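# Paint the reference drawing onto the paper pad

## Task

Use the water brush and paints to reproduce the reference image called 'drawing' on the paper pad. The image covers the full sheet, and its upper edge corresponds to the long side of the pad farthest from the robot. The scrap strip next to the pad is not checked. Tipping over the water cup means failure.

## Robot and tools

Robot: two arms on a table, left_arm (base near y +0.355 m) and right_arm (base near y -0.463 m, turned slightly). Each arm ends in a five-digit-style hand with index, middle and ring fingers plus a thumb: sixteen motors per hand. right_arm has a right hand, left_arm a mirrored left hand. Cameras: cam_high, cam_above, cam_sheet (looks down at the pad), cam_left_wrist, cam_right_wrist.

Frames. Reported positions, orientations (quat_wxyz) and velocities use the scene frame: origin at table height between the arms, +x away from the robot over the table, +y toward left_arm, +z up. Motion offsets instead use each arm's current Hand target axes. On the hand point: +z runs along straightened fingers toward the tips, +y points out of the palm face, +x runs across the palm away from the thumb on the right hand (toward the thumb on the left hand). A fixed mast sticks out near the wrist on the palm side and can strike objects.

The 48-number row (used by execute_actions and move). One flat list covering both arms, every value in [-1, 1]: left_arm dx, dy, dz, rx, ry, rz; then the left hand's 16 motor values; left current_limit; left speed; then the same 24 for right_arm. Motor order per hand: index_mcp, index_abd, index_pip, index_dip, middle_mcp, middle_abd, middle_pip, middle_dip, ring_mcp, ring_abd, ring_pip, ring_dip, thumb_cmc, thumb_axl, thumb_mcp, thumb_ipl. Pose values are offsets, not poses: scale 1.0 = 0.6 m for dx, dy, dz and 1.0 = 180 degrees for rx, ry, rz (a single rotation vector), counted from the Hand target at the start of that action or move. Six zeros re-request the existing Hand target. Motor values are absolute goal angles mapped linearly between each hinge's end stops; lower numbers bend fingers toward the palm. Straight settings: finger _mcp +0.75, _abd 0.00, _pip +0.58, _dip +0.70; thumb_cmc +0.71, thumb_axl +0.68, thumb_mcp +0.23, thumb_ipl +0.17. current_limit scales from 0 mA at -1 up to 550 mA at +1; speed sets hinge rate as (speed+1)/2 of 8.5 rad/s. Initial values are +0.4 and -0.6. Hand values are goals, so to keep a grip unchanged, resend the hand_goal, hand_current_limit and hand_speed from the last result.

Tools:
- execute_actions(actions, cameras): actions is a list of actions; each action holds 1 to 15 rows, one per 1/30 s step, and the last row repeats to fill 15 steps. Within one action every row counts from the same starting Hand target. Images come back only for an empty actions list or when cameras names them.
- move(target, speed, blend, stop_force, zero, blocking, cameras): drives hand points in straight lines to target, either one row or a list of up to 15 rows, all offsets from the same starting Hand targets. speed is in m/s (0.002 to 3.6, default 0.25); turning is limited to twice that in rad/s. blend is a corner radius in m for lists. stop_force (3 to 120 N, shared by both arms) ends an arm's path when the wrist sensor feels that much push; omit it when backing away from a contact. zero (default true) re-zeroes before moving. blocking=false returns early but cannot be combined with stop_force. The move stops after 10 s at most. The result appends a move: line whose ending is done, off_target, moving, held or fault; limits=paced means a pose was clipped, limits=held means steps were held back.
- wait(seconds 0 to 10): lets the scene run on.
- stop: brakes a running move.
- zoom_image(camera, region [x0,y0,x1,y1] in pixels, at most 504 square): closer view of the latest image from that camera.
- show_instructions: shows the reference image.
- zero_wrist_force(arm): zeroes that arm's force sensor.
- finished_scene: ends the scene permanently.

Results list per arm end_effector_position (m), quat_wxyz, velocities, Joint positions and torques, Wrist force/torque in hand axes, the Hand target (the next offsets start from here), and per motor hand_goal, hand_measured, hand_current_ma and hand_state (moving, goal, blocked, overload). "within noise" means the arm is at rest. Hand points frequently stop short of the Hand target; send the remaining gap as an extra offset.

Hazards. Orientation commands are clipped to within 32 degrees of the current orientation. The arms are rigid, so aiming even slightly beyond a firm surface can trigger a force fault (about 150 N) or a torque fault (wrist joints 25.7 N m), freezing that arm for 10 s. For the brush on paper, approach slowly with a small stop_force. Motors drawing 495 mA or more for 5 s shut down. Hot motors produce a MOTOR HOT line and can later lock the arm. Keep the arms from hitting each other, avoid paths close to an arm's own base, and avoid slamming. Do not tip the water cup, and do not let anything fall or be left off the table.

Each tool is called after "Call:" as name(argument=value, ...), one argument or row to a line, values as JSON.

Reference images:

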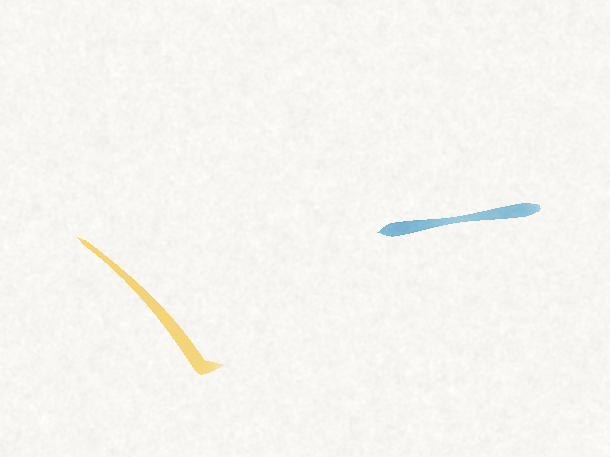

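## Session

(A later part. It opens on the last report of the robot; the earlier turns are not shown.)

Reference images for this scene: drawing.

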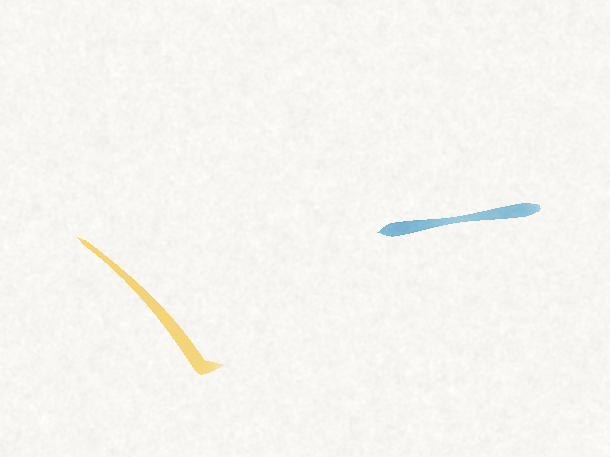

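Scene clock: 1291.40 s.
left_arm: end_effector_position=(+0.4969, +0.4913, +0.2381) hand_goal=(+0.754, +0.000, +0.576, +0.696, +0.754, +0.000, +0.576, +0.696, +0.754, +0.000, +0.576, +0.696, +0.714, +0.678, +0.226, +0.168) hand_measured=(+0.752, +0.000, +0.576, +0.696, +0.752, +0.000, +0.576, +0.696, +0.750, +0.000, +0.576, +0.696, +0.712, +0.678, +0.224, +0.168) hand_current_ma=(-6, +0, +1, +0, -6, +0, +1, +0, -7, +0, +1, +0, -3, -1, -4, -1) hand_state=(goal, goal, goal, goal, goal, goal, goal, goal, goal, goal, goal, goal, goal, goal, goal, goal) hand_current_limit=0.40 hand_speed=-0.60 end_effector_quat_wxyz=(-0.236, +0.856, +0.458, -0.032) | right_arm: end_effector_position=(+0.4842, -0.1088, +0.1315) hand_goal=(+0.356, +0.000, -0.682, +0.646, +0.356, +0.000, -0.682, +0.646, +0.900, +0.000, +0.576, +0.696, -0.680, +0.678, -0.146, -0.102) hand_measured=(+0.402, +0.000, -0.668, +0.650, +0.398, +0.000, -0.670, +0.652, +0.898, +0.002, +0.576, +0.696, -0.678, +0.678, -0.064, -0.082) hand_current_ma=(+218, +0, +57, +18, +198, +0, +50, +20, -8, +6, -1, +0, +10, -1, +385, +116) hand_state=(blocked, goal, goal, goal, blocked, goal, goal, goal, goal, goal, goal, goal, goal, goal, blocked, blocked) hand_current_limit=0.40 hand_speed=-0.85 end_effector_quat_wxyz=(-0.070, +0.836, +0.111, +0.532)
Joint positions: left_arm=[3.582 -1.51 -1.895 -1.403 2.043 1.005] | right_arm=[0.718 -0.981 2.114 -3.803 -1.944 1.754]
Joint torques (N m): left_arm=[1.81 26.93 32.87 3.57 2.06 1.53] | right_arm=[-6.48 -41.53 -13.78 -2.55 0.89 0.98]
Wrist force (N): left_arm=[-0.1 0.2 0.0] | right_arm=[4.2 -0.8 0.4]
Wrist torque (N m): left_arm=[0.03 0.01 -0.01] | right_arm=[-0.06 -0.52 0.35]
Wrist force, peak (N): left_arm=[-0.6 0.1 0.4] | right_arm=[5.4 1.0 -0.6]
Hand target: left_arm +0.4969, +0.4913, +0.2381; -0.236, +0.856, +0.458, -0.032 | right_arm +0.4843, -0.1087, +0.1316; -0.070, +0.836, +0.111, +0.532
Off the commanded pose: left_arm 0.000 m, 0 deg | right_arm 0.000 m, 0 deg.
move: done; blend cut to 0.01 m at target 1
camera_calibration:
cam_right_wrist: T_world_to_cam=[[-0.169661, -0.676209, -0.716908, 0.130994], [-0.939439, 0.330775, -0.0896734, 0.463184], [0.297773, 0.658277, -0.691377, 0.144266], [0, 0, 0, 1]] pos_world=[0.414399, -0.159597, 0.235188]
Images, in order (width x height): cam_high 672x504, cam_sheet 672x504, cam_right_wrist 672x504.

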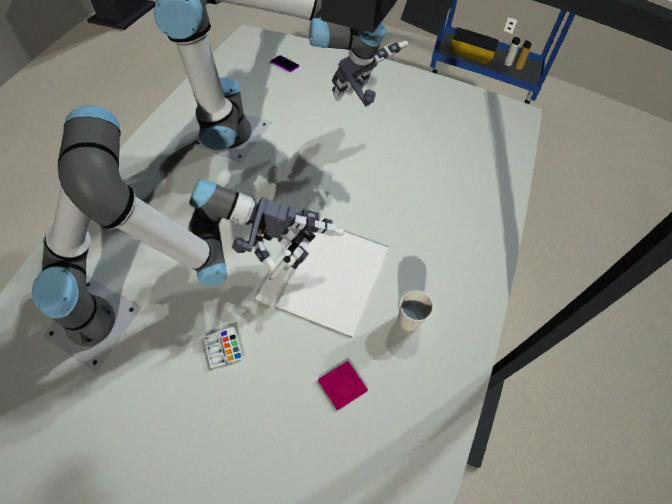

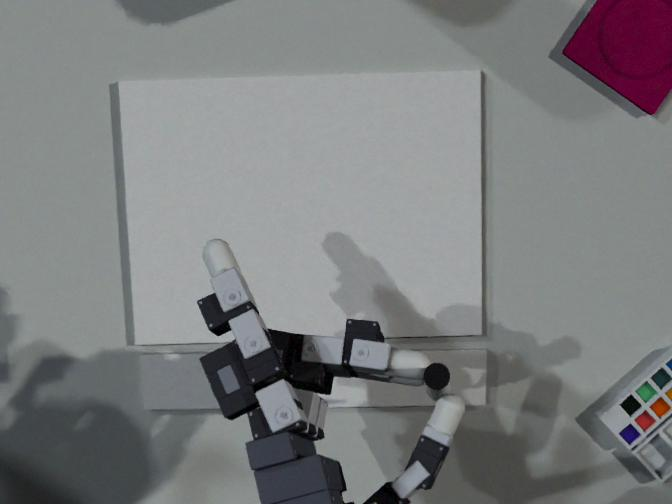

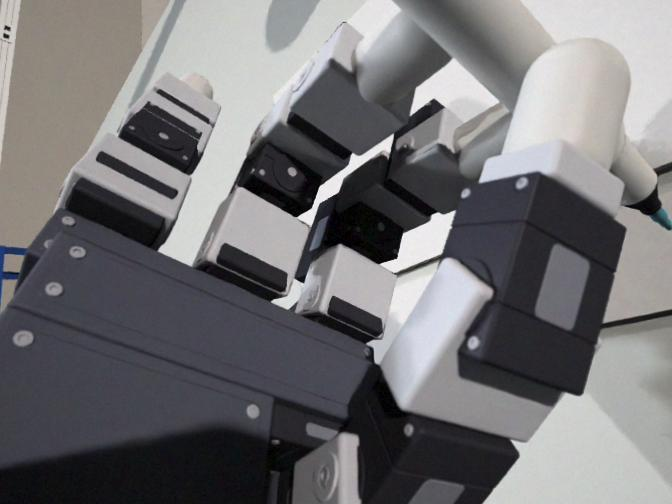

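Call:
move(
  target=[0,0,0,0,0,0,0.754,0,0.576,0.696,0.754,0,0.576,0.696,0.754,0,0.576,0.696,0.714,0.678,0.226,0.168,0.4,-0.6,-0.0509,0.3685,-0.0823,0,0,0,0.356,0,-0.683,0.645,0.356,0,-0.683,0.645,0.9,0,0.576,0.696,-0.681,0.677,-0.146,-0.1027,0.4,-0.85],
  speed=0.2,
  cameras=["cam_right_wrist","cam_high","cam_sheet","cam_above"],
)

Call:
zoom_image(
  camera="cam_sheet",
  region=[400, 330, 520, 430],
)

Call:
zoom_image(
  camera="cam_high",
  region=[240, 250, 320, 330],
)

Call:
zoom_image(
  camera="cam_above",
  region=[360, 390, 480, 480],
)

Call:
zoom_image(
  camera="cam_right_wrist",
  region=[552, 160, 672, 280],
)

Scene clock: 1311.10 s.
left_arm: end_effector_position=(+0.4969, +0.4913, +0.2381) hand_goal=(+0.754, +0.000, +0.576, +0.696, +0.754, +0.000, +0.576, +0.696, +0.754, +0.000, +0.576, +0.696, +0.714, +0.678, +0.226, +0.168) hand_measured=(+0.752, +0.000, +0.576, +0.696, +0.752, +0.000, +0.576, +0.696, +0.750, +0.000, +0.576, +0.696, +0.712, +0.678, +0.224, +0.168) hand_current_ma=(-6, +0, +1, +0, -6, +0, +1, +0, -7, +0, +1, +0, -3, -1, -4, -1) hand_state=(goal, goal, goal, goal, goal, goal, goal, goal, goal, goal, goal, goal, goal, goal, goal, goal) hand_current_limit=0.40 hand_speed=-0.60 end_effector_quat_wxyz=(-0.236, +0.856, +0.458, -0.032) | right_arm: end_effector_position=(+0.4863, -0.3372, +0.1249) hand_goal=(+0.356, +0.000, -0.682, +0.646, +0.356, +0.000, -0.682, +0.646, +0.900, +0.000, +0.576, +0.696, -0.680, +0.678, -0.146, -0.102) hand_measured=(+0.402, +0.000, -0.668, +0.650, +0.398, +0.000, -0.670, +0.652, +0.898, +0.002, +0.576, +0.696, -0.678, +0.678, -0.064, -0.082) hand_current_ma=(+218, +0, +57, +18, +198, +0, +50, +20, -8, +6, -1, +0, +10, -1, +385, +116) hand_state=(blocked, goal, goal, goal, blocked, goal, goal, goal, goal, goal, goal, goal, goal, goal, blocked, blocked) hand_current_limit=0.40 hand_speed=-0.85 end_effector_quat_wxyz=(-0.070, +0.836, +0.111, +0.532)
Joint positions: left_arm=[3.582 -1.51 -1.895 -1.403 2.043 1.005] | right_arm=[0.124 -1.104 2.559 -4.153 -1.408 1.494]
Joint torques (N m): left_arm=[1.6 27.36 33.18 3.7 2.36 1.78] | right_arm=[-7.2 -15.84 2.3 -2.62 1.38 -1.18]
Wrist force (N): left_arm=[0.0 0.0 0.2] | right_arm=[4.1 -0.8 0.6]
Wrist torque (N m): left_arm=[-0.01 0.01 0.00] | right_arm=[-0.08 -0.50 0.28]
Wrist force, peak (N): left_arm=[0.6 0.3 0.3] | right_arm=[4.2 -3.0 1.1]
Hand target: left_arm +0.4969, +0.4913, +0.2381; -0.236, +0.856, +0.458, -0.032 | right_arm +0.4863, -0.3372, +0.1249; -0.070, +0.836, +0.111, +0.532
Off the commanded pose: left_arm 0.000 m, 0 deg | right_arm 0.000 m, 0 deg.
move: done
camera_calibration:
cam_right_wrist: T_world_to_cam=[[-0.169704, -0.676113, -0.716988, -0.0276816], [-0.939367, 0.330959, -0.0897518, 0.540182], [0.297976, 0.658284, -0.691284, 0.289394], [0, 0, 0, 1]] pos_world=[0.416499, -0.387997, 0.228688]
Images, in order (width x height): cam_high 672x504, cam_above 672x504, cam_sheet 672x504, cam_right_wrist 672x504.

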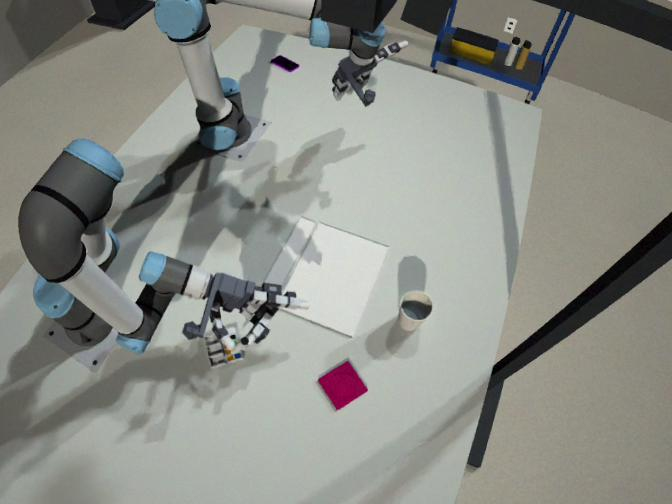

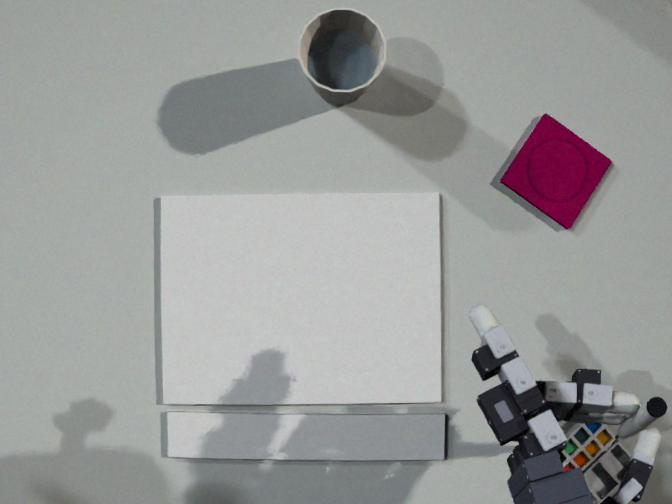

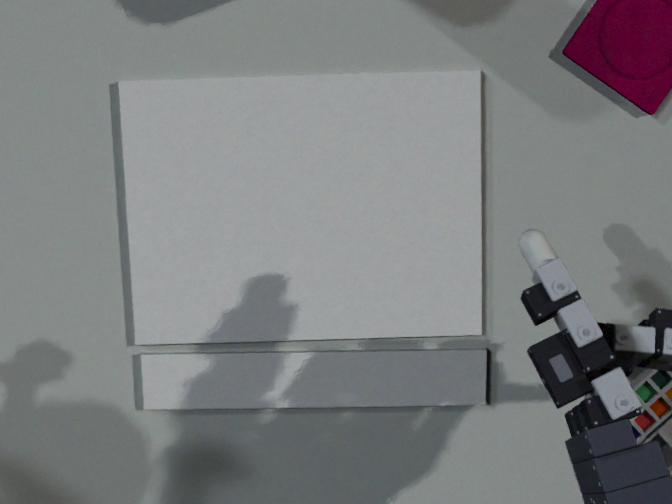

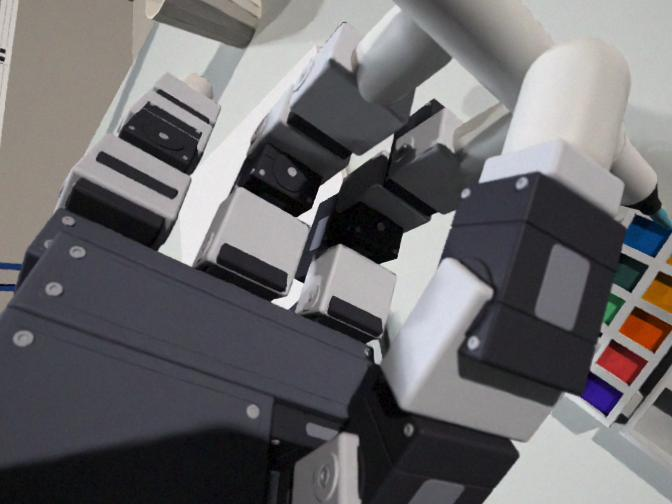

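Scaled by 4.200 from the camera's 672x504 image, which has a finer 960x720 frame.

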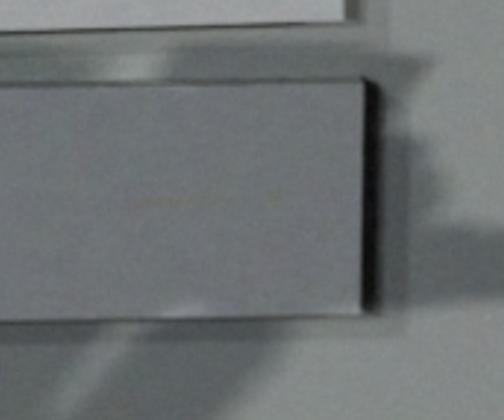

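Scaled by 6.300 from the camera's 672x504 image, which has a finer 960x720 frame.

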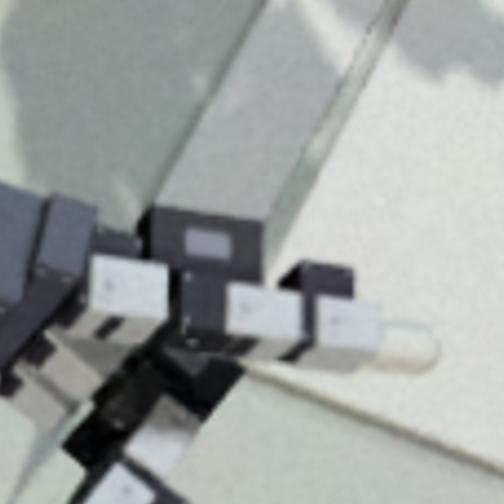

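Scaled by 4.200 from the camera's 672x504 image, which has a finer 960x720 frame.

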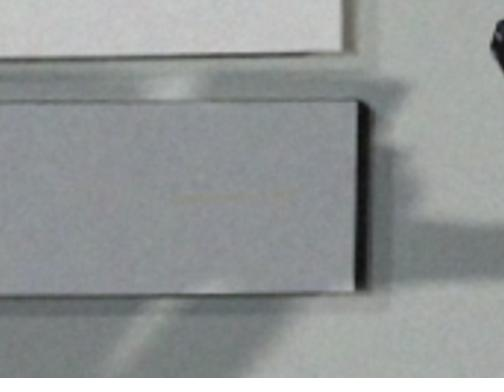

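Scaled by 4.200 from the camera's 672x504 image, which has a finer 960x720 frame.

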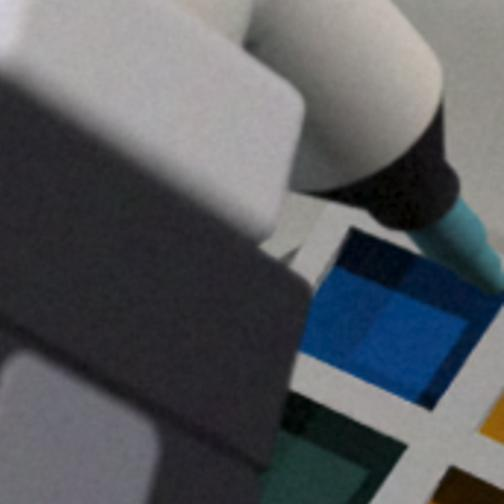

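Call:
move(
  target=[
    [0,0,0,0,0,0,0.754,0,0.576,0.696,0.754,0,0.576,0.696,0.754,0,0.576,0.696,0.714,0.678,0.226,0.168,0.4,-0.6,-0.0079,-0.0021,-0.0169,0,0,0,0.356,0,-0.683,0.645,0.356,0,-0.683,0.645,0.9,0,0.576,0.696,-0.681,0.677,-0.146,-0.1027,0.4,-0.85],
    [0,0,0,0,0,0,0.754,0,0.576,0.696,0.754,0,0.576,0.696,0.754,0,0.576,0.696,0.714,0.678,0.226,0.168,0.4,-0.6,-0.0764,-0.0022,0.0151,0,0,0,0.356,0,-0.683,0.645,0.356,0,-0.683,0.645,0.9,0,0.576,0.696,-0.681,0.677,-0.146,-0.1027,0.4,-0.85],
    [0,0,0,0,0,0,0.754,0,0.576,0.696,0.754,0,0.576,0.696,0.754,0,0.576,0.696,0.714,0.678,0.226,0.168,0.4,-0.6,-0.0744,-0.0009,0.0195,0,0,0,0.356,0,-0.683,0.645,0.356,0,-0.683,0.645,0.9,0,0.576,0.696,-0.681,0.677,-0.146,-0.1027,0.4,-0.85],
    [0,0,0,0,0,0,0.754,0,0.576,0.696,0.754,0,0.576,0.696,0.754,0,0.576,0.696,0.714,0.678,0.226,0.168,0.4,-0.6,-0.0758,-0.007,0.0163,0,0,0,0.356,0,-0.683,0.645,0.356,0,-0.683,0.645,0.9,0,0.576,0.696,-0.681,0.677,-0.146,-0.1027,0.4,-0.85],
    [0,0,0,0,0,0,0.754,0,0.576,0.696,0.754,0,0.576,0.696,0.754,0,0.576,0.696,0.714,0.678,0.226,0.168,0.4,-0.6,-0.0784,-0.0035,0.0107,0,0,0,0.356,0,-0.683,0.645,0.356,0,-0.683,0.645,0.9,0,0.576,0.696,-0.681,0.677,-0.146,-0.1027,0.4,-0.85],
    [0,0,0,0,0,0,0.754,0,0.576,0.696,0.754,0,0.576,0.696,0.754,0,0.576,0.696,0.714,0.678,0.226,0.168,0.4,-0.6,-0.077,0.0026,0.0139,0,0,0,0.356,0,-0.683,0.645,0.356,0,-0.683,0.645,0.9,0,0.576,0.696,-0.681,0.677,-0.146,-0.1027,0.4,-0.85],
    [0,0,0,0,0,0,0.754,0,0.576,0.696,0.754,0,0.576,0.696,0.754,0,0.576,0.696,0.714,0.678,0.226,0.168,0.4,-0.6,-0.0744,-0.0009,0.0195,0,0,0,0.356,0,-0.683,0.645,0.356,0,-0.683,0.645,0.9,0,0.576,0.696,-0.681,0.677,-0.146,-0.1027,0.4,-0.85],
    [0,0,0,0,0,0,0.754,0,0.576,0.696,0.754,0,0.576,0.696,0.754,0,0.576,0.696,0.714,0.678,0.226,0.168,0.4,-0.6,-0.0758,-0.007,0.0163,0,0,0,0.356,0,-0.683,0.645,0.356,0,-0.683,0.645,0.9,0,0.576,0.696,-0.681,0.677,-0.146,-0.1027,0.4,-0.85],
    [0,0,0,0,0,0,0.754,0,0.576,0.696,0.754,0,0.576,0.696,0.754,0,0.576,0.696,0.714,0.678,0.226,0.168,0.4,-0.6,-0.0784,-0.0035,0.0107,0,0,0,0.356,0,-0.683,0.645,0.356,0,-0.683,0.645,0.9,0,0.576,0.696,-0.681,0.677,-0.146,-0.1027,0.4,-0.85],
    [0,0,0,0,0,0,0.754,0,0.576,0.696,0.754,0,0.576,0.696,0.754,0,0.576,0.696,0.714,0.678,0.226,0.168,0.4,-0.6,-0.077,0.0026,0.0139,0,0,0,0.356,0,-0.683,0.645,0.356,0,-0.683,0.645,0.9,0,0.576,0.696,-0.681,0.677,-0.146,-0.1027,0.4,-0.85],
  ],
  speed=[0.08,0.05,0.02,0.02,0.02,0.02,0.02,0.02,0.02,0.02],
  blend=[0.005,0.001,0.001,0.001,0.001,0.001,0.001,0.001,0.001,0],
  cameras=["cam_right_wrist"],
)

Call:
zoom_image(
  camera="cam_right_wrist",
  region=[552, 160, 672, 280],
)

Call:
move(
  target=[0,0,0,0,0,0,0.754,0,0.576,0.696,0.754,0,0.576,0.696,0.754,0,0.576,0.696,0.714,0.678,0.226,0.168,0.4,-0.6,0.0679,0,-0.0317,0,0,0,0.356,0,-0.683,0.645,0.356,0,-0.683,0.645,0.9,0,0.576,0.696,-0.681,0.677,-0.146,-0.1027,0.4,-0.85],
  speed=0.1,
  cameras=["cam_right_wrist"],
)

Call:
zoom_image(
  camera="cam_right_wrist",
  region=[552, 160, 672, 280],
)

Scene clock: 1355.20 s.
left_arm: end_effector_position=(+0.4969, +0.4913, +0.2381) hand_goal=(+0.754, +0.000, +0.576, +0.696, +0.754, +0.000, +0.576, +0.696, +0.754, +0.000, +0.576, +0.696, +0.714, +0.678, +0.226, +0.168) hand_measured=(+0.752, +0.000, +0.576, +0.696, +0.752, +0.000, +0.576, +0.696, +0.750, +0.000, +0.576, +0.696, +0.712, +0.678, +0.224, +0.168) hand_current_ma=(-6, +0, +1, +0, -6, +0, +1, +0, -7, +0, +1, +0, -3, -1, -4, -1) hand_state=(goal, goal, goal, goal, goal, goal, goal, goal, goal, goal, goal, goal, goal, goal, goal, goal) hand_current_limit=0.40 hand_speed=-0.60 end_effector_quat_wxyz=(-0.236, +0.856, +0.458, -0.032) | right_arm: end_effector_position=(+0.4752, -0.3419, +0.0794) hand_goal=(+0.356, +0.000, -0.682, +0.646, +0.356, +0.000, -0.682, +0.646, +0.900, +0.000, +0.576, +0.696, -0.680, +0.678, -0.146, -0.102) hand_measured=(+0.402, +0.000, -0.668, +0.650, +0.398, +0.000, -0.670, +0.652, +0.898, +0.002, +0.576, +0.696, -0.678, +0.678, -0.064, -0.082) hand_current_ma=(+218, +0, +57, +18, +198, +0, +50, +20, -8, +6, -1, +0, +10, -1, +385, +116) hand_state=(blocked, goal, goal, goal, blocked, goal, goal, goal, goal, goal, goal, goal, goal, goal, blocked, blocked) hand_current_limit=0.40 hand_speed=-0.85 end_effector_quat_wxyz=(-0.070, +0.836, +0.111, +0.532) end_effector_velocity=(-0.001, +0.001, +0.001) end_effector_angular_velocity=(-0.001, -0.002, -0.002)
Joint positions: left_arm=[3.582 -1.51 -1.895 -1.403 2.043 1.005] | right_arm=[0.11 -0.908 2.576 -4.366 -1.395 1.487]
Joint velocities: left_arm=[within noise] | right_arm=[0.004 -0.001 0 -0.001 -0.006 0.002]
Joint torques (N m): left_arm=[0.98 27.29 32.36 3.5 2.28 1.68] | right_arm=[8.54 -39.98 5.01 -3.54 -1.27 0.39]
Wrist force (N): left_arm=[0.3 0.1 0.1] | right_arm=[4.6 -0.9 0.6]
Wrist torque (N m): left_arm=[0.00 -0.03 0.02] | right_arm=[-0.09 -0.58 0.48]
Wrist force, peak (N): left_arm=[-0.2 -0.1 0.7] | right_arm=[4.6 -0.7 1.5]
Hand target: left_arm +0.4969, +0.4913, +0.2381; -0.236, +0.856, +0.458, -0.032 | right_arm +0.4751, -0.3419, +0.0795; -0.070, +0.836, +0.111, +0.532
Off the commanded pose: left_arm 0.000 m, 0 deg | right_arm 0.000 m, 0 deg.
move: done
camera_calibration:
cam_right_wrist: T_world_to_cam=[[-0.169695, -0.676278, -0.716835, -0.0654625], [-0.939497, 0.330648, -0.0895347, 0.527117], [0.29757, 0.658271, -0.69147, 0.264536], [0, 0, 0, 1]] pos_world=[0.405398, -0.392697, 0.183188]
Images, in order (width x height): cam_right_wrist 672x504.

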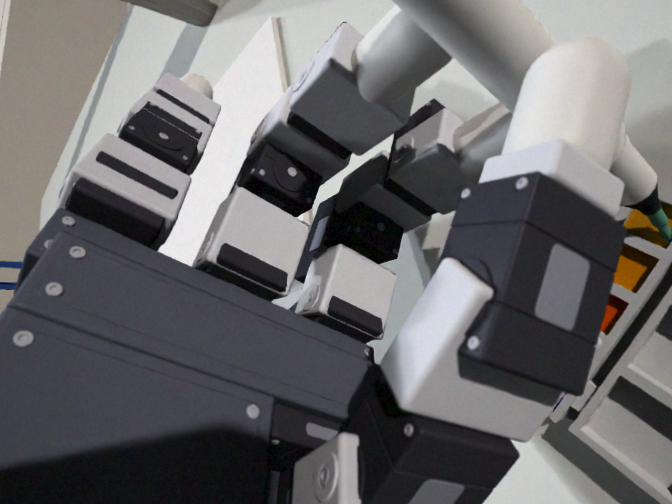

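Scaled by 4.200 from the camera's 672x504 image, which has a finer 960x720 frame.

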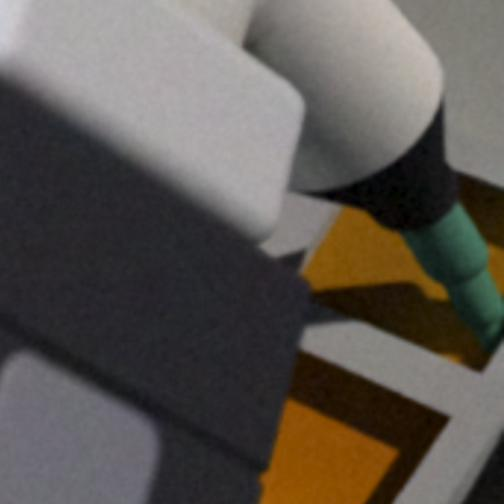

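Scene clock: 1356.10 s.
left_arm: end_effector_position=(+0.4969, +0.4913, +0.2381) hand_goal=(+0.754, +0.000, +0.576, +0.696, +0.754, +0.000, +0.576, +0.696, +0.754, +0.000, +0.576, +0.696, +0.714, +0.678, +0.226, +0.168) hand_measured=(+0.752, +0.000, +0.576, +0.696, +0.752, +0.000, +0.576, +0.696, +0.750, +0.000, +0.576, +0.696, +0.712, +0.678, +0.224, +0.168) hand_current_ma=(-6, +0, +1, +0, -6, +0, +1, +0, -7, +0, +1, +0, -3, -1, -4, -1) hand_state=(goal, goal, goal, goal, goal, goal, goal, goal, goal, goal, goal, goal, goal, goal, goal, goal) hand_current_limit=0.40 hand_speed=-0.60 end_effector_quat_wxyz=(-0.236, +0.856, +0.458, -0.032) | right_arm: end_effector_position=(+0.4751, -0.3419, +0.1244) hand_goal=(+0.356, +0.000, -0.682, +0.646, +0.356, +0.000, -0.682, +0.646, +0.900, +0.000, +0.576, +0.696, -0.680, +0.678, -0.146, -0.102) hand_measured=(+0.402, +0.000, -0.668, +0.650, +0.398, +0.000, -0.670, +0.652, +0.898, +0.002, +0.576, +0.696, -0.678, +0.678, -0.064, -0.082) hand_current_ma=(+218, +0, +57, +18, +198, +0, +50, +20, -8, +6, -1, +0, +10, -1, +385, +116) hand_state=(blocked, goal, goal, goal, blocked, goal, goal, goal, goal, goal, goal, goal, goal, goal, blocked, blocked) hand_current_limit=0.40 hand_speed=-0.85 end_effector_quat_wxyz=(-0.070, +0.836, +0.111, +0.532)
Joint positions: left_arm=[3.582 -1.51 -1.895 -1.403 2.043 1.005] | right_arm=[0.11 -1.108 2.593 -4.182 -1.395 1.487]
Joint torques (N m): left_arm=[1.77 27.47 33.49 3.45 2.17 1.75] | right_arm=[7.54 -34.38 -9.47 -1.32 -1.23 1.11]
Wrist force (N): left_arm=[-0.5 0.2 -0.1] | right_arm=[4.3 -0.7 0.7]
Wrist torque (N m): left_arm=[0.04 0.06 -0.04] | right_arm=[-0.08 -0.53 0.44]
Wrist force, peak (N): left_arm=[0.1 0.3 0.4] | right_arm=[5.1 -0.8 0.3]
Hand target: left_arm +0.4969, +0.4913, +0.2381; -0.236, +0.856, +0.458, -0.032 | right_arm +0.4751, -0.3419, +0.1245; -0.070, +0.836, +0.111, +0.532
Off the commanded pose: left_arm 0.000 m, 0 deg | right_arm 0.000 m, 0 deg.
move: done
camera_calibration:
cam_right_wrist: T_world_to_cam=[[-0.169676, -0.676204, -0.716909, -0.0332555], [-0.939437, 0.330786, -0.0896618, 0.531102], [0.297773, 0.658277, -0.691377, 0.295512], [0, 0, 0, 1]] pos_world=[0.405299, -0.392697, 0.228088]
Images, in order (width x height): cam_right_wrist 672x504.

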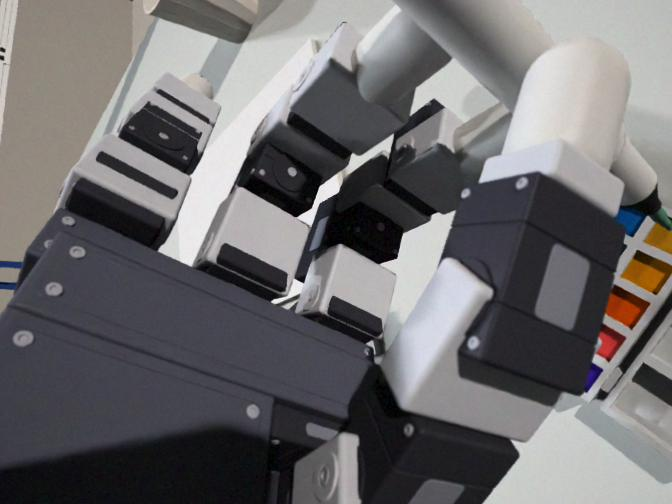

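Scaled by 4.200 from the camera's 672x504 image, which has a finer 960x720 frame.

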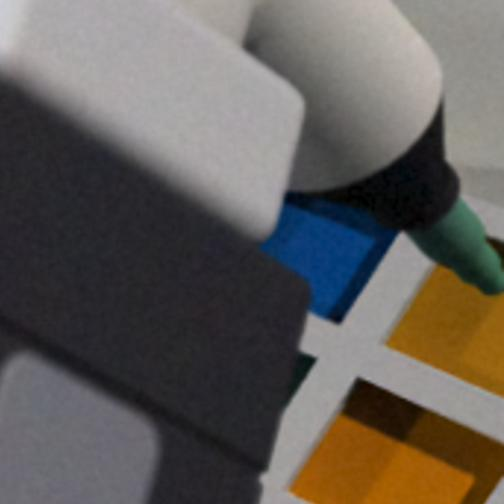

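Call:
move(
  target=[
    [0,0,0,0,0,0,0.754,0,0.576,0.696,0.754,0,0.576,0.696,0.754,0,0.576,0.696,0.714,0.678,0.226,0.168,0.4,-0.6,0.0365,-0.3182,0.1165,0,0,0,0.356,0,-0.683,0.645,0.356,0,-0.683,0.645,0.9,0,0.576,0.696,-0.681,0.677,-0.146,-0.1027,0.4,-0.85],
    [0,0,0,0,0,0,0.754,0,0.576,0.696,0.754,0,0.576,0.696,0.754,0,0.576,0.696,0.714,0.678,0.226,0.168,0.4,-0.6,-0.0149,-0.3183,0.1405,0,0,0,0.356,0,-0.683,0.645,0.356,0,-0.683,0.645,0.9,0,0.576,0.696,-0.681,0.677,-0.146,-0.1027,0.4,-0.85],
    [0,0,0,0,0,0,0.754,0,0.576,0.696,0.754,0,0.576,0.696,0.754,0,0.576,0.696,0.714,0.678,0.226,0.168,0.4,-0.6,-0.0061,-0.4468,0.1748,0,0,0,0.356,0,-0.683,0.645,0.356,0,-0.683,0.645,0.9,0,0.576,0.696,-0.681,0.677,-0.146,-0.1027,0.4,-0.85],
    [0,0,0,0,0,0,0.754,0,0.576,0.696,0.754,0,0.576,0.696,0.754,0,0.576,0.696,0.714,0.678,0.226,0.168,0.4,-0.6,0.0514,-0.4467,0.1479,0,0,0,0.356,0,-0.683,0.645,0.356,0,-0.683,0.645,0.9,0,0.576,0.696,-0.681,0.677,-0.146,-0.1027,0.4,-0.85],
  ],
  speed=[0.2,0.06,0.04,0.1],
  blend=[0.015,0,0,0],
  cameras=["cam_right_wrist","cam_high"],
)

Call:
move(
  target=[0,0,0,0,0,0,0.754,0,0.576,0.696,0.754,0,0.576,0.696,0.754,0,0.576,0.696,0.714,0.678,0.226,0.168,0.4,-0.6,-0.0514,0.4467,-0.1479,0,0,0,0.356,0,-0.683,0.645,0.356,0,-0.683,0.645,0.9,0,0.576,0.696,-0.681,0.677,-0.146,-0.1027,0.4,-0.85],
  speed=0.25,
  cameras=["cam_right_wrist","cam_high","cam_sheet","cam_above"],
)

Call:
zoom_image(
  camera="cam_sheet",
  region=[320, 330, 520, 430],
)

Call:
zoom_image(
  camera="cam_above",
  region=[300, 390, 480, 480],
)

Call:
zoom_image(
  camera="cam_high",
  region=[240, 210, 340, 310],
)

Call:
zoom_image(
  camera="cam_right_wrist",
  region=[552, 160, 672, 280],
)

Scene clock: 1390.47 s.
left_arm: end_effector_position=(+0.4969, +0.4913, +0.2381) hand_goal=(+0.754, +0.000, +0.576, +0.696, +0.754, +0.000, +0.576, +0.696, +0.754, +0.000, +0.576, +0.696, +0.714, +0.678, +0.226, +0.168) hand_measured=(+0.752, +0.000, +0.576, +0.696, +0.752, +0.000, +0.576, +0.696, +0.750, +0.000, +0.576, +0.696, +0.712, +0.678, +0.224, +0.168) hand_current_ma=(-6, +0, +1, +0, -6, +0, +1, +0, -7, +0, +1, +0, -3, -1, -4, -1) hand_state=(goal, goal, goal, goal, goal, goal, goal, goal, goal, goal, goal, goal, goal, goal, goal, goal) hand_current_limit=0.40 hand_speed=-0.60 end_effector_quat_wxyz=(-0.236, +0.856, +0.458, -0.032) | right_arm: end_effector_position=(+0.4954, -0.0588, +0.1146) hand_goal=(+0.356, +0.000, -0.682, +0.646, +0.356, +0.000, -0.682, +0.646, +0.900, +0.000, +0.576, +0.696, -0.680, +0.678, -0.146, -0.102) hand_measured=(+0.402, +0.000, -0.668, +0.650, +0.398, +0.000, -0.670, +0.652, +0.898, +0.002, +0.576, +0.696, -0.678, +0.678, -0.064, -0.082) hand_current_ma=(+218, +0, +57, +18, +198, +0, +50, +20, -8, +6, -1, +0, +10, -1, +385, +116) hand_state=(blocked, goal, goal, goal, blocked, goal, goal, goal, goal, goal, goal, goal, goal, goal, blocked, blocked) hand_current_limit=0.40 hand_speed=-0.85 end_effector_quat_wxyz=(-0.070, +0.836, +0.111, +0.532)
Joint positions: left_arm=[3.582 -1.51 -1.895 -1.403 2.043 1.005] | right_arm=[0.783 -0.885 1.973 -3.745 -2.001 1.787]
Joint torques (N m): left_arm=[1.97 28.29 32.78 3.53 2.24 1.76] | right_arm=[-5.86 -44.26 -16.19 -2.85 0.9 1.13]
Wrist force (N): left_arm=[-0.3 0.0 0.2] | right_arm=[4.3 -0.9 0.4]
Wrist torque (N m): left_arm=[-0.01 0.04 -0.02] | right_arm=[-0.09 -0.55 0.35]
Wrist force, peak (N): left_arm=[-0.3 0.1 0.5] | right_arm=[4.7 -2.5 1.0]
Hand target: left_arm +0.4969, +0.4913, +0.2381; -0.236, +0.856, +0.458, -0.032 | right_arm +0.4954, -0.0588, +0.1147; -0.070, +0.836, +0.111, +0.532
Off the commanded pose: left_arm 0.000 m, 0 deg | right_arm 0.000 m, 0 deg.
move: done
camera_calibration:
cam_right_wrist: T_world_to_cam=[[-0.169661, -0.676209, -0.716908, 0.154661], [-0.939439, 0.330775, -0.0896734, 0.45566], [0.297773, 0.658277, -0.691377, 0.096402], [0, 0, 0, 1]] pos_world=[0.425599, -0.109597, 0.218388]
Images, in order (width x height): cam_high 672x504, cam_right_wrist 672x504.

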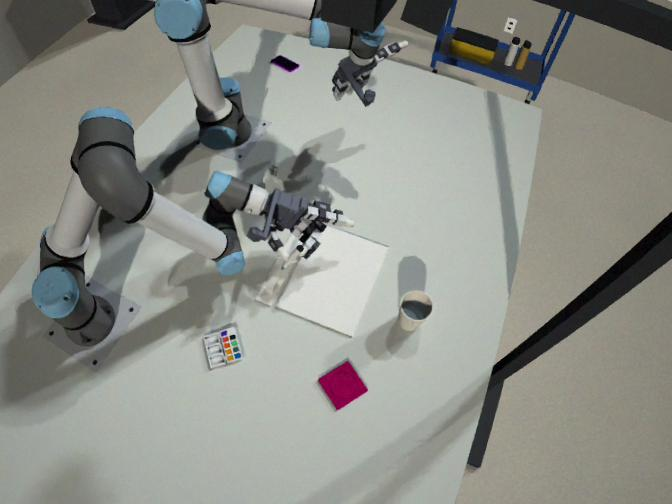

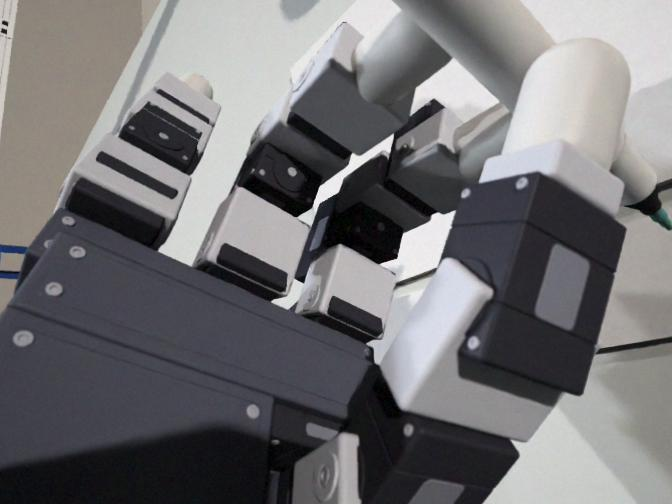

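Scene clock: 1392.13 s.
left_arm: end_effector_position=(+0.4969, +0.4913, +0.2381) hand_goal=(+0.754, +0.000, +0.576, +0.696, +0.754, +0.000, +0.576, +0.696, +0.754, +0.000, +0.576, +0.696, +0.714, +0.678, +0.226, +0.168) hand_measured=(+0.752, +0.000, +0.576, +0.696, +0.752, +0.000, +0.576, +0.696, +0.750, +0.000, +0.576, +0.696, +0.712, +0.678, +0.224, +0.168) hand_current_ma=(-6, +0, +1, +0, -6, +0, +1, +0, -7, +0, +1, +0, -3, -1, -4, -1) hand_state=(goal, goal, goal, goal, goal, goal, goal, goal, goal, goal, goal, goal, goal, goal, goal, goal) hand_current_limit=0.40 hand_speed=-0.60 end_effector_quat_wxyz=(-0.236, +0.856, +0.458, -0.032) | right_arm: end_effector_position=(+0.4752, -0.3419, +0.1245) hand_goal=(+0.356, +0.000, -0.682, +0.646, +0.356, +0.000, -0.682, +0.646, +0.900, +0.000, +0.576, +0.696, -0.680, +0.678, -0.146, -0.102) hand_measured=(+0.402, +0.000, -0.668, +0.650, +0.398, +0.000, -0.670, +0.652, +0.898, +0.002, +0.576, +0.696, -0.678, +0.678, -0.064, -0.082) hand_current_ma=(+218, +0, +57, +18, +198, +0, +50, +20, -7, +6, -1, +0, +10, -1, +385, +116) hand_state=(blocked, goal, goal, goal, blocked, goal, goal, goal, goal, goal, goal, goal, goal, goal, blocked, blocked) hand_current_limit=0.40 hand_speed=-0.85 end_effector_quat_wxyz=(-0.070, +0.836, +0.111, +0.532) end_effector_velocity=(+0.000, +0.000, -0.001) end_effector_angular_velocity=(+0.001, +0.002, +0.003)
Joint positions: left_arm=[3.582 -1.51 -1.895 -1.403 2.043 1.005] | right_arm=[0.11 -1.109 2.593 -4.182 -1.395 1.488]
Joint velocities: left_arm=[within noise] | right_arm=[-0.003 0.001 0.001 0 0.006 -0.001]
Joint torques (N m): left_arm=[1.76 27.18 33.48 3.46 2.2 1.82] | right_arm=[-3.55 -12.92 5.37 -3.21 1.5 -1.45]
Wrist force (N): left_arm=[-0.2 0.1 0.1] | right_arm=[4.4 -0.6 0.7]
Wrist torque (N m): left_arm=[0.01 0.02 0.00] | right_arm=[-0.08 -0.54 0.31]
Wrist force, peak (N): left_arm=[0.2 0.4 0.4] | right_arm=[4.7 -2.8 1.0]
Hand target: left_arm +0.4969, +0.4913, +0.2381; -0.236, +0.856, +0.458, -0.032 | right_arm +0.4751, -0.3419, +0.1245; -0.070, +0.836, +0.111, +0.532
Off the commanded pose: left_arm 0.000 m, 0 deg | right_arm 0.000 m, 0 deg.
move: done
camera_calibration:
cam_right_wrist: T_world_to_cam=[[-0.169704, -0.676113, -0.716988, -0.0331185], [-0.939367, 0.330959, -0.0897518, 0.531171], [0.297976, 0.658284, -0.691284, 0.29548], [0, 0, 0, 1]] pos_world=[0.405299, -0.392697, 0.228188]
Images, in order (width x height): cam_high 672x504, cam_above 672x504, cam_sheet 672x504, cam_right_wrist 672x504.

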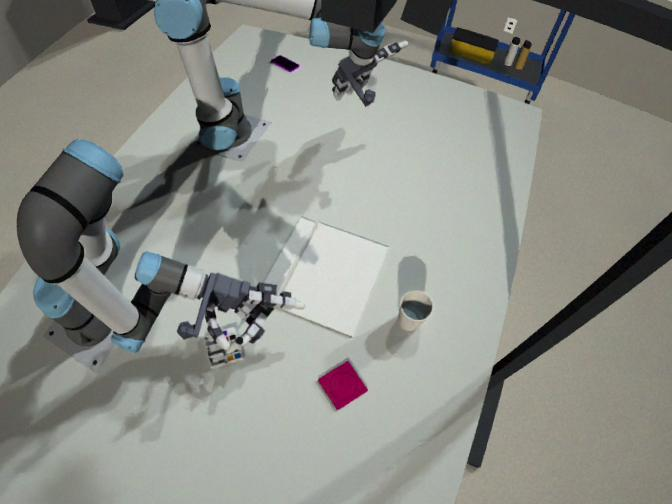

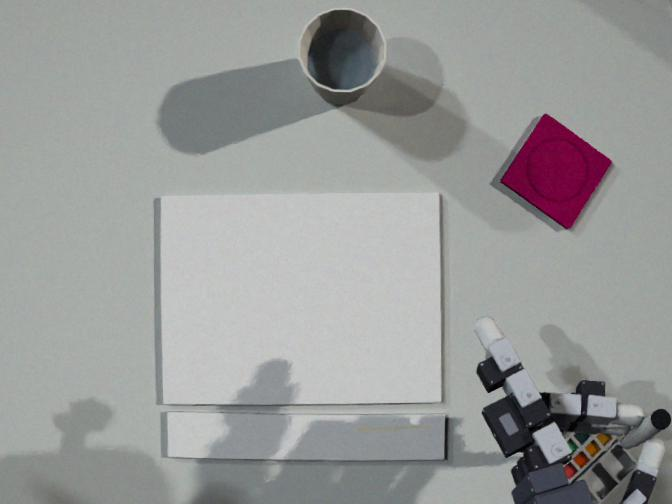

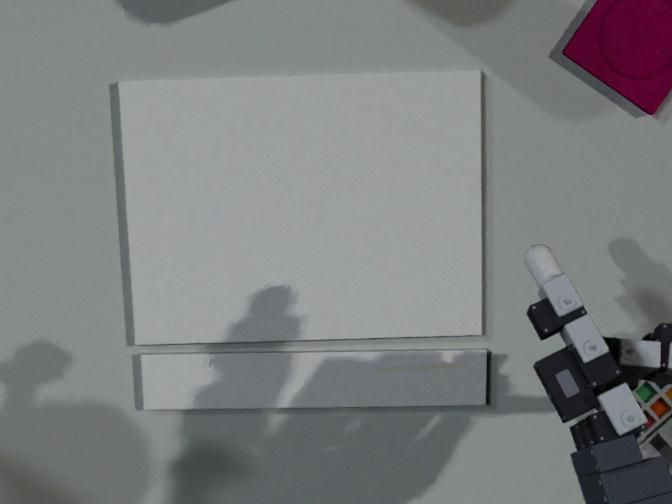

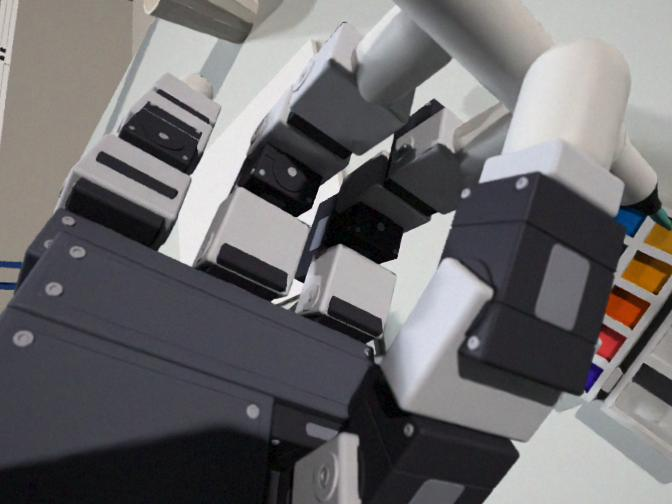

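Scaled by 2.520 from the camera's 672x504 image, which has a finer 960x720 frame.

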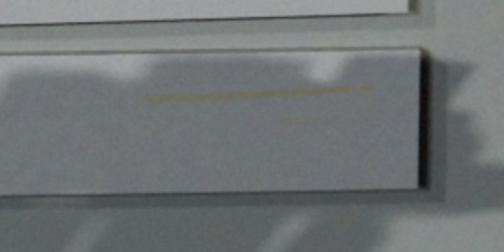

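Scaled by 2.800 from the camera's 672x504 image, which has a finer 960x720 frame.

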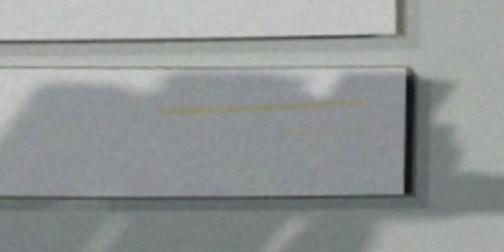

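Scaled by 5.040 from the camera's 672x504 image, which has a finer 960x720 frame.

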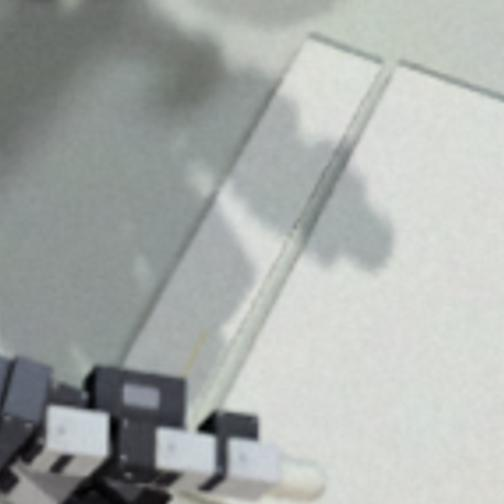

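Scaled by 4.200 from the camera's 672x504 image, which has a finer 960x720 frame.

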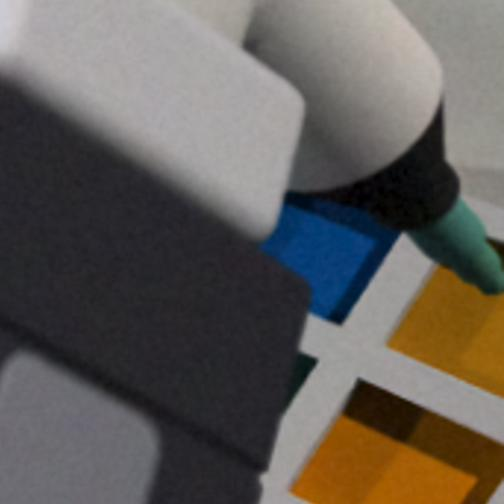

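Call:
zoom_image(
  camera="cam_sheet",
  region=[370, 350, 470, 390],
)

Call:
zoom_image(
  camera="cam_above",
  region=[350, 410, 450, 450],
)

Scaled by 5.040 from the camera's 672x504 image, which has a finer 960x720 frame.

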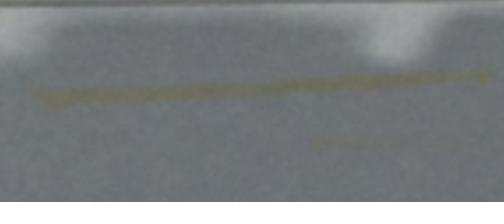

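Scaled by 5.040 from the camera's 672x504 image, which has a finer 960x720 frame.

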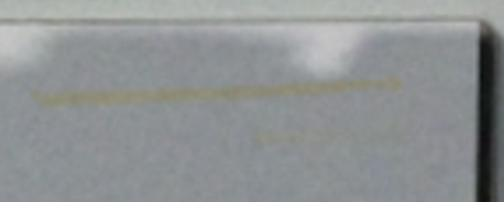

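Call:
move(
  target=[
    [0,0,0,0,0,0,0.754,0,0.576,0.696,0.754,0,0.576,0.696,0.754,0,0.576,0.696,0.714,0.678,0.226,0.168,0.4,-0.6,-0.068,-0.0049,0.0332,0,0,0,0.356,0,-0.683,0.645,0.356,0,-0.683,0.645,0.9,0,0.576,0.696,-0.681,0.677,-0.146,-0.1027,0.4,-0.85],
    [0,0,0,0,0,0,0.754,0,0.576,0.696,0.754,0,0.576,0.696,0.754,0,0.576,0.696,0.714,0.678,0.226,0.168,0.4,-0.6,-0.066,-0.0036,0.0376,0,0,0,0.356,0,-0.683,0.645,0.356,0,-0.683,0.645,0.9,0,0.576,0.696,-0.681,0.677,-0.146,-0.1027,0.4,-0.85],
    [0,0,0,0,0,0,0.754,0,0.576,0.696,0.754,0,0.576,0.696,0.754,0,0.576,0.696,0.714,0.678,0.226,0.168,0.4,-0.6,-0.0674,-0.0097,0.0344,0,0,0,0.356,0,-0.683,0.645,0.356,0,-0.683,0.645,0.9,0,0.576,0.696,-0.681,0.677,-0.146,-0.1027,0.4,-0.85],
    [0,0,0,0,0,0,0.754,0,0.576,0.696,0.754,0,0.576,0.696,0.754,0,0.576,0.696,0.714,0.678,0.226,0.168,0.4,-0.6,-0.07,-0.0062,0.0288,0,0,0,0.356,0,-0.683,0.645,0.356,0,-0.683,0.645,0.9,0,0.576,0.696,-0.681,0.677,-0.146,-0.1027,0.4,-0.85],
    [0,0,0,0,0,0,0.754,0,0.576,0.696,0.754,0,0.576,0.696,0.754,0,0.576,0.696,0.714,0.678,0.226,0.168,0.4,-0.6,-0.0686,-0.0001,0.032,0,0,0,0.356,0,-0.683,0.645,0.356,0,-0.683,0.645,0.9,0,0.576,0.696,-0.681,0.677,-0.146,-0.1027,0.4,-0.85],
    [0,0,0,0,0,0,0.754,0,0.576,0.696,0.754,0,0.576,0.696,0.754,0,0.576,0.696,0.714,0.678,0.226,0.168,0.4,-0.6,-0.066,-0.0036,0.0376,0,0,0,0.356,0,-0.683,0.645,0.356,0,-0.683,0.645,0.9,0,0.576,0.696,-0.681,0.677,-0.146,-0.1027,0.4,-0.85],
    [0,0,0,0,0,0,0.754,0,0.576,0.696,0.754,0,0.576,0.696,0.754,0,0.576,0.696,0.714,0.678,0.226,0.168,0.4,-0.6,-0.0674,-0.0097,0.0344,0,0,0,0.356,0,-0.683,0.645,0.356,0,-0.683,0.645,0.9,0,0.576,0.696,-0.681,0.677,-0.146,-0.1027,0.4,-0.85],
    [0,0,0,0,0,0,0.754,0,0.576,0.696,0.754,0,0.576,0.696,0.754,0,0.576,0.696,0.714,0.678,0.226,0.168,0.4,-0.6,-0.07,-0.0062,0.0288,0,0,0,0.356,0,-0.683,0.645,0.356,0,-0.683,0.645,0.9,0,0.576,0.696,-0.681,0.677,-0.146,-0.1027,0.4,-0.85],
    [0,0,0,0,0,0,0.754,0,0.576,0.696,0.754,0,0.576,0.696,0.754,0,0.576,0.696,0.714,0.678,0.226,0.168,0.4,-0.6,-0.0686,-0.0001,0.032,0,0,0,0.356,0,-0.683,0.645,0.356,0,-0.683,0.645,0.9,0,0.576,0.696,-0.681,0.677,-0.146,-0.1027,0.4,-0.85],
  ],
  speed=[0.08,0.008,0.008,0.008,0.008,0.008,0.008,0.008,0.008],
  blend=[0.001,0.001,0.001,0.001,0.001,0.001,0.001,0.001,0],
  cameras=["cam_right_wrist"],
)

Call:
zoom_image(
  camera="cam_right_wrist",
  region=[552, 160, 672, 280],
)

Call:
move(
  target=[0,0,0,0,0,0,0.754,0,0.576,0.696,0.754,0,0.576,0.696,0.754,0,0.576,0.696,0.714,0.678,0.226,0.168,0.4,-0.6,0.0679,0,-0.0317,0,0,0,0.356,0,-0.683,0.645,0.356,0,-0.683,0.645,0.9,0,0.576,0.696,-0.681,0.677,-0.146,-0.1027,0.4,-0.85],
  speed=0.1,
  cameras=["cam_right_wrist"],
)

Call:
zoom_image(
  camera="cam_right_wrist",
  region=[552, 160, 672, 280],
)

Scene clock: 1469.03 s.
left_arm: end_effector_position=(+0.4969, +0.4913, +0.2381) hand_goal=(+0.754, +0.000, +0.576, +0.696, +0.754, +0.000, +0.576, +0.696, +0.754, +0.000, +0.576, +0.696, +0.714, +0.678, +0.226, +0.168) hand_measured=(+0.752, +0.000, +0.576, +0.696, +0.752, +0.000, +0.576, +0.696, +0.750, +0.000, +0.576, +0.696, +0.712, +0.678, +0.224, +0.168) hand_current_ma=(-6, +0, +1, +0, -6, +0, +1, +0, -7, +0, +1, +0, -3, -1, -4, -1) hand_state=(goal, goal, goal, goal, goal, goal, goal, goal, goal, goal, goal, goal, goal, goal, goal, goal) hand_current_limit=0.40 hand_speed=-0.60 end_effector_quat_wxyz=(-0.236, +0.856, +0.458, -0.032) | right_arm: end_effector_position=(+0.4751, -0.3419, +0.0790) hand_goal=(+0.356, +0.000, -0.682, +0.646, +0.356, +0.000, -0.682, +0.646, +0.900, +0.000, +0.576, +0.696, -0.680, +0.678, -0.146, -0.102) hand_measured=(+0.402, +0.000, -0.668, +0.650, +0.398, +0.000, -0.670, +0.652, +0.898, +0.002, +0.576, +0.696, -0.678, +0.678, -0.064, -0.082) hand_current_ma=(+218, +0, +57, +18, +198, +0, +50, +20, -7, +6, -1, +0, +10, -1, +385, +116) hand_state=(blocked, goal, goal, goal, blocked, goal, goal, goal, goal, goal, goal, goal, goal, goal, blocked, blocked) hand_current_limit=0.40 hand_speed=-0.85 end_effector_quat_wxyz=(-0.070, +0.836, +0.111, +0.532)
Joint positions: left_arm=[3.582 -1.51 -1.895 -1.403 2.043 1.005] | right_arm=[0.11 -0.906 2.576 -4.368 -1.395 1.487]
Joint torques (N m): left_arm=[1.52 27.53 33.06 3.41 2.18 1.82] | right_arm=[6.63 -38.93 -1.51 -2.02 -0.61 -1.01]
Wrist force (N): left_arm=[0.0 -0.1 0.1] | right_arm=[4.5 -0.9 0.7]
Wrist torque (N m): left_arm=[-0.02 0.00 0.01] | right_arm=[-0.10 -0.57 0.47]
Wrist force, peak (N): left_arm=[-0.1 0.2 0.7] | right_arm=[5.1 -0.7 0.5]
Hand target: left_arm +0.4969, +0.4913, +0.2381; -0.236, +0.856, +0.458, -0.032 | right_arm +0.4751, -0.3418, +0.0790; -0.070, +0.836, +0.111, +0.532
Off the commanded pose: left_arm 0.000 m, 0 deg | right_arm 0.000 m, 0 deg.
move: done
camera_calibration:
cam_right_wrist: T_world_to_cam=[[-0.169661, -0.676209, -0.716908, -0.0657399], [-0.939439, 0.330775, -0.0896734, 0.527039], [0.297773, 0.658277, -0.691377, 0.264192], [0, 0, 0, 1]] pos_world=[0.405299, -0.392697, 0.182788]
Images, in order (width x height): cam_right_wrist 672x504.

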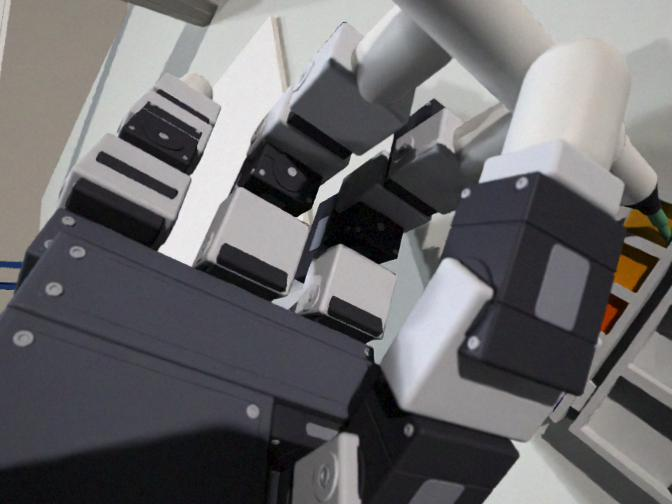

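Scaled by 4.200 from the camera's 672x504 image, which has a finer 960x720 frame.

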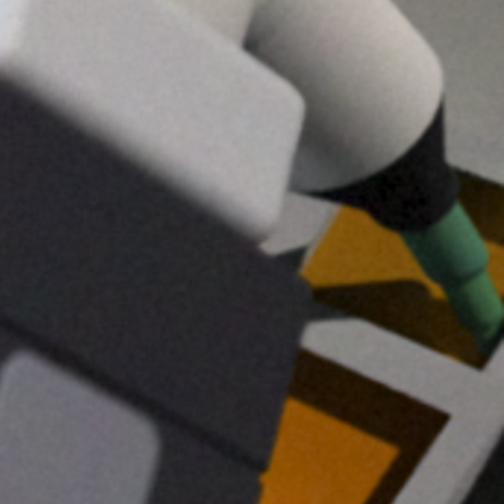

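Scene clock: 1469.93 s.
left_arm: end_effector_position=(+0.4969, +0.4913, +0.2381) hand_goal=(+0.754, +0.000, +0.576, +0.696, +0.754, +0.000, +0.576, +0.696, +0.754, +0.000, +0.576, +0.696, +0.714, +0.678, +0.226, +0.168) hand_measured=(+0.752, +0.000, +0.576, +0.696, +0.752, +0.000, +0.576, +0.696, +0.750, +0.000, +0.576, +0.696, +0.712, +0.678, +0.224, +0.168) hand_current_ma=(-6, +0, +1, +0, -6, +0, +1, +0, -7, +0, +1, +0, -3, -1, -4, -1) hand_state=(goal, goal, goal, goal, goal, goal, goal, goal, goal, goal, goal, goal, goal, goal, goal, goal) hand_current_limit=0.40 hand_speed=-0.60 end_effector_quat_wxyz=(-0.236, +0.856, +0.458, -0.032) | right_arm: end_effector_position=(+0.4751, -0.3418, +0.1239) hand_goal=(+0.356, +0.000, -0.682, +0.646, +0.356, +0.000, -0.682, +0.646, +0.900, +0.000, +0.576, +0.696, -0.680, +0.678, -0.146, -0.102) hand_measured=(+0.402, +0.000, -0.668, +0.650, +0.398, +0.000, -0.670, +0.652, +0.898, +0.002, +0.576, +0.696, -0.678, +0.678, -0.064, -0.082) hand_current_ma=(+218, +0, +57, +18, +198, +0, +50, +20, -7, +6, -1, +0, +10, -1, +385, +116) hand_state=(blocked, goal, goal, goal, blocked, goal, goal, goal, goal, goal, goal, goal, goal, goal, blocked, blocked) hand_current_limit=0.40 hand_speed=-0.85 end_effector_quat_wxyz=(-0.070, +0.836, +0.111, +0.532)
Joint positions: left_arm=[3.582 -1.51 -1.895 -1.403 2.043 1.005] | right_arm=[0.11 -1.106 2.593 -4.184 -1.395 1.487]
Joint torques (N m): left_arm=[2.47 27.59 33.36 3.53 2.29 1.95] | right_arm=[7.76 -35.16 -9.41 -1.35 -1.25 0.86]
Wrist force (N): left_arm=[0.1 0.0 0.2] | right_arm=[4.1 -0.8 0.7]
Wrist torque (N m): left_arm=[-0.01 -0.01 0.02] | right_arm=[-0.09 -0.51 0.43]
Wrist force, peak (N): left_arm=[-0.2 0.4 0.5] | right_arm=[5.3 -0.9 0.2]
Hand target: left_arm +0.4969, +0.4913, +0.2381; -0.236, +0.856, +0.458, -0.032 | right_arm +0.4751, -0.3418, +0.1240; -0.070, +0.836, +0.111, +0.532
Off the commanded pose: left_arm 0.000 m, 0 deg | right_arm 0.000 m, 0 deg.
move: done
camera_calibration:
cam_right_wrist: T_world_to_cam=[[-0.169676, -0.676204, -0.716909, -0.0334916], [-0.939437, 0.330786, -0.0896618, 0.530939], [0.297773, 0.658277, -0.691377, 0.295199], [0, 0, 0, 1]] pos_world=[0.405199, -0.392597, 0.227688]
Images, in order (width x height): cam_right_wrist 672x504.

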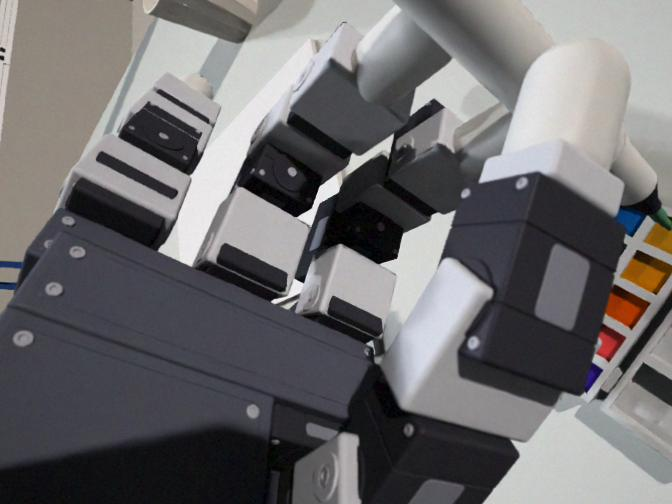

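Scaled by 4.200 from the camera's 672x504 image, which has a finer 960x720 frame.

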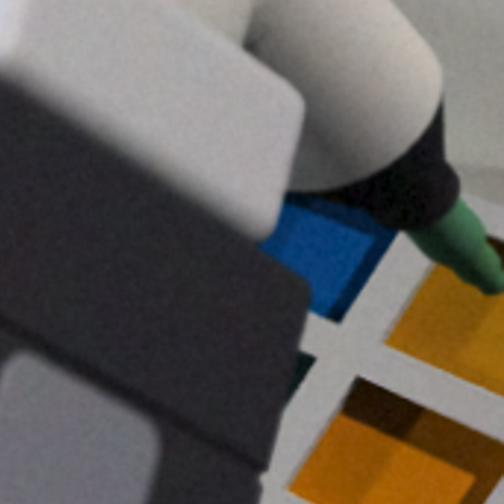

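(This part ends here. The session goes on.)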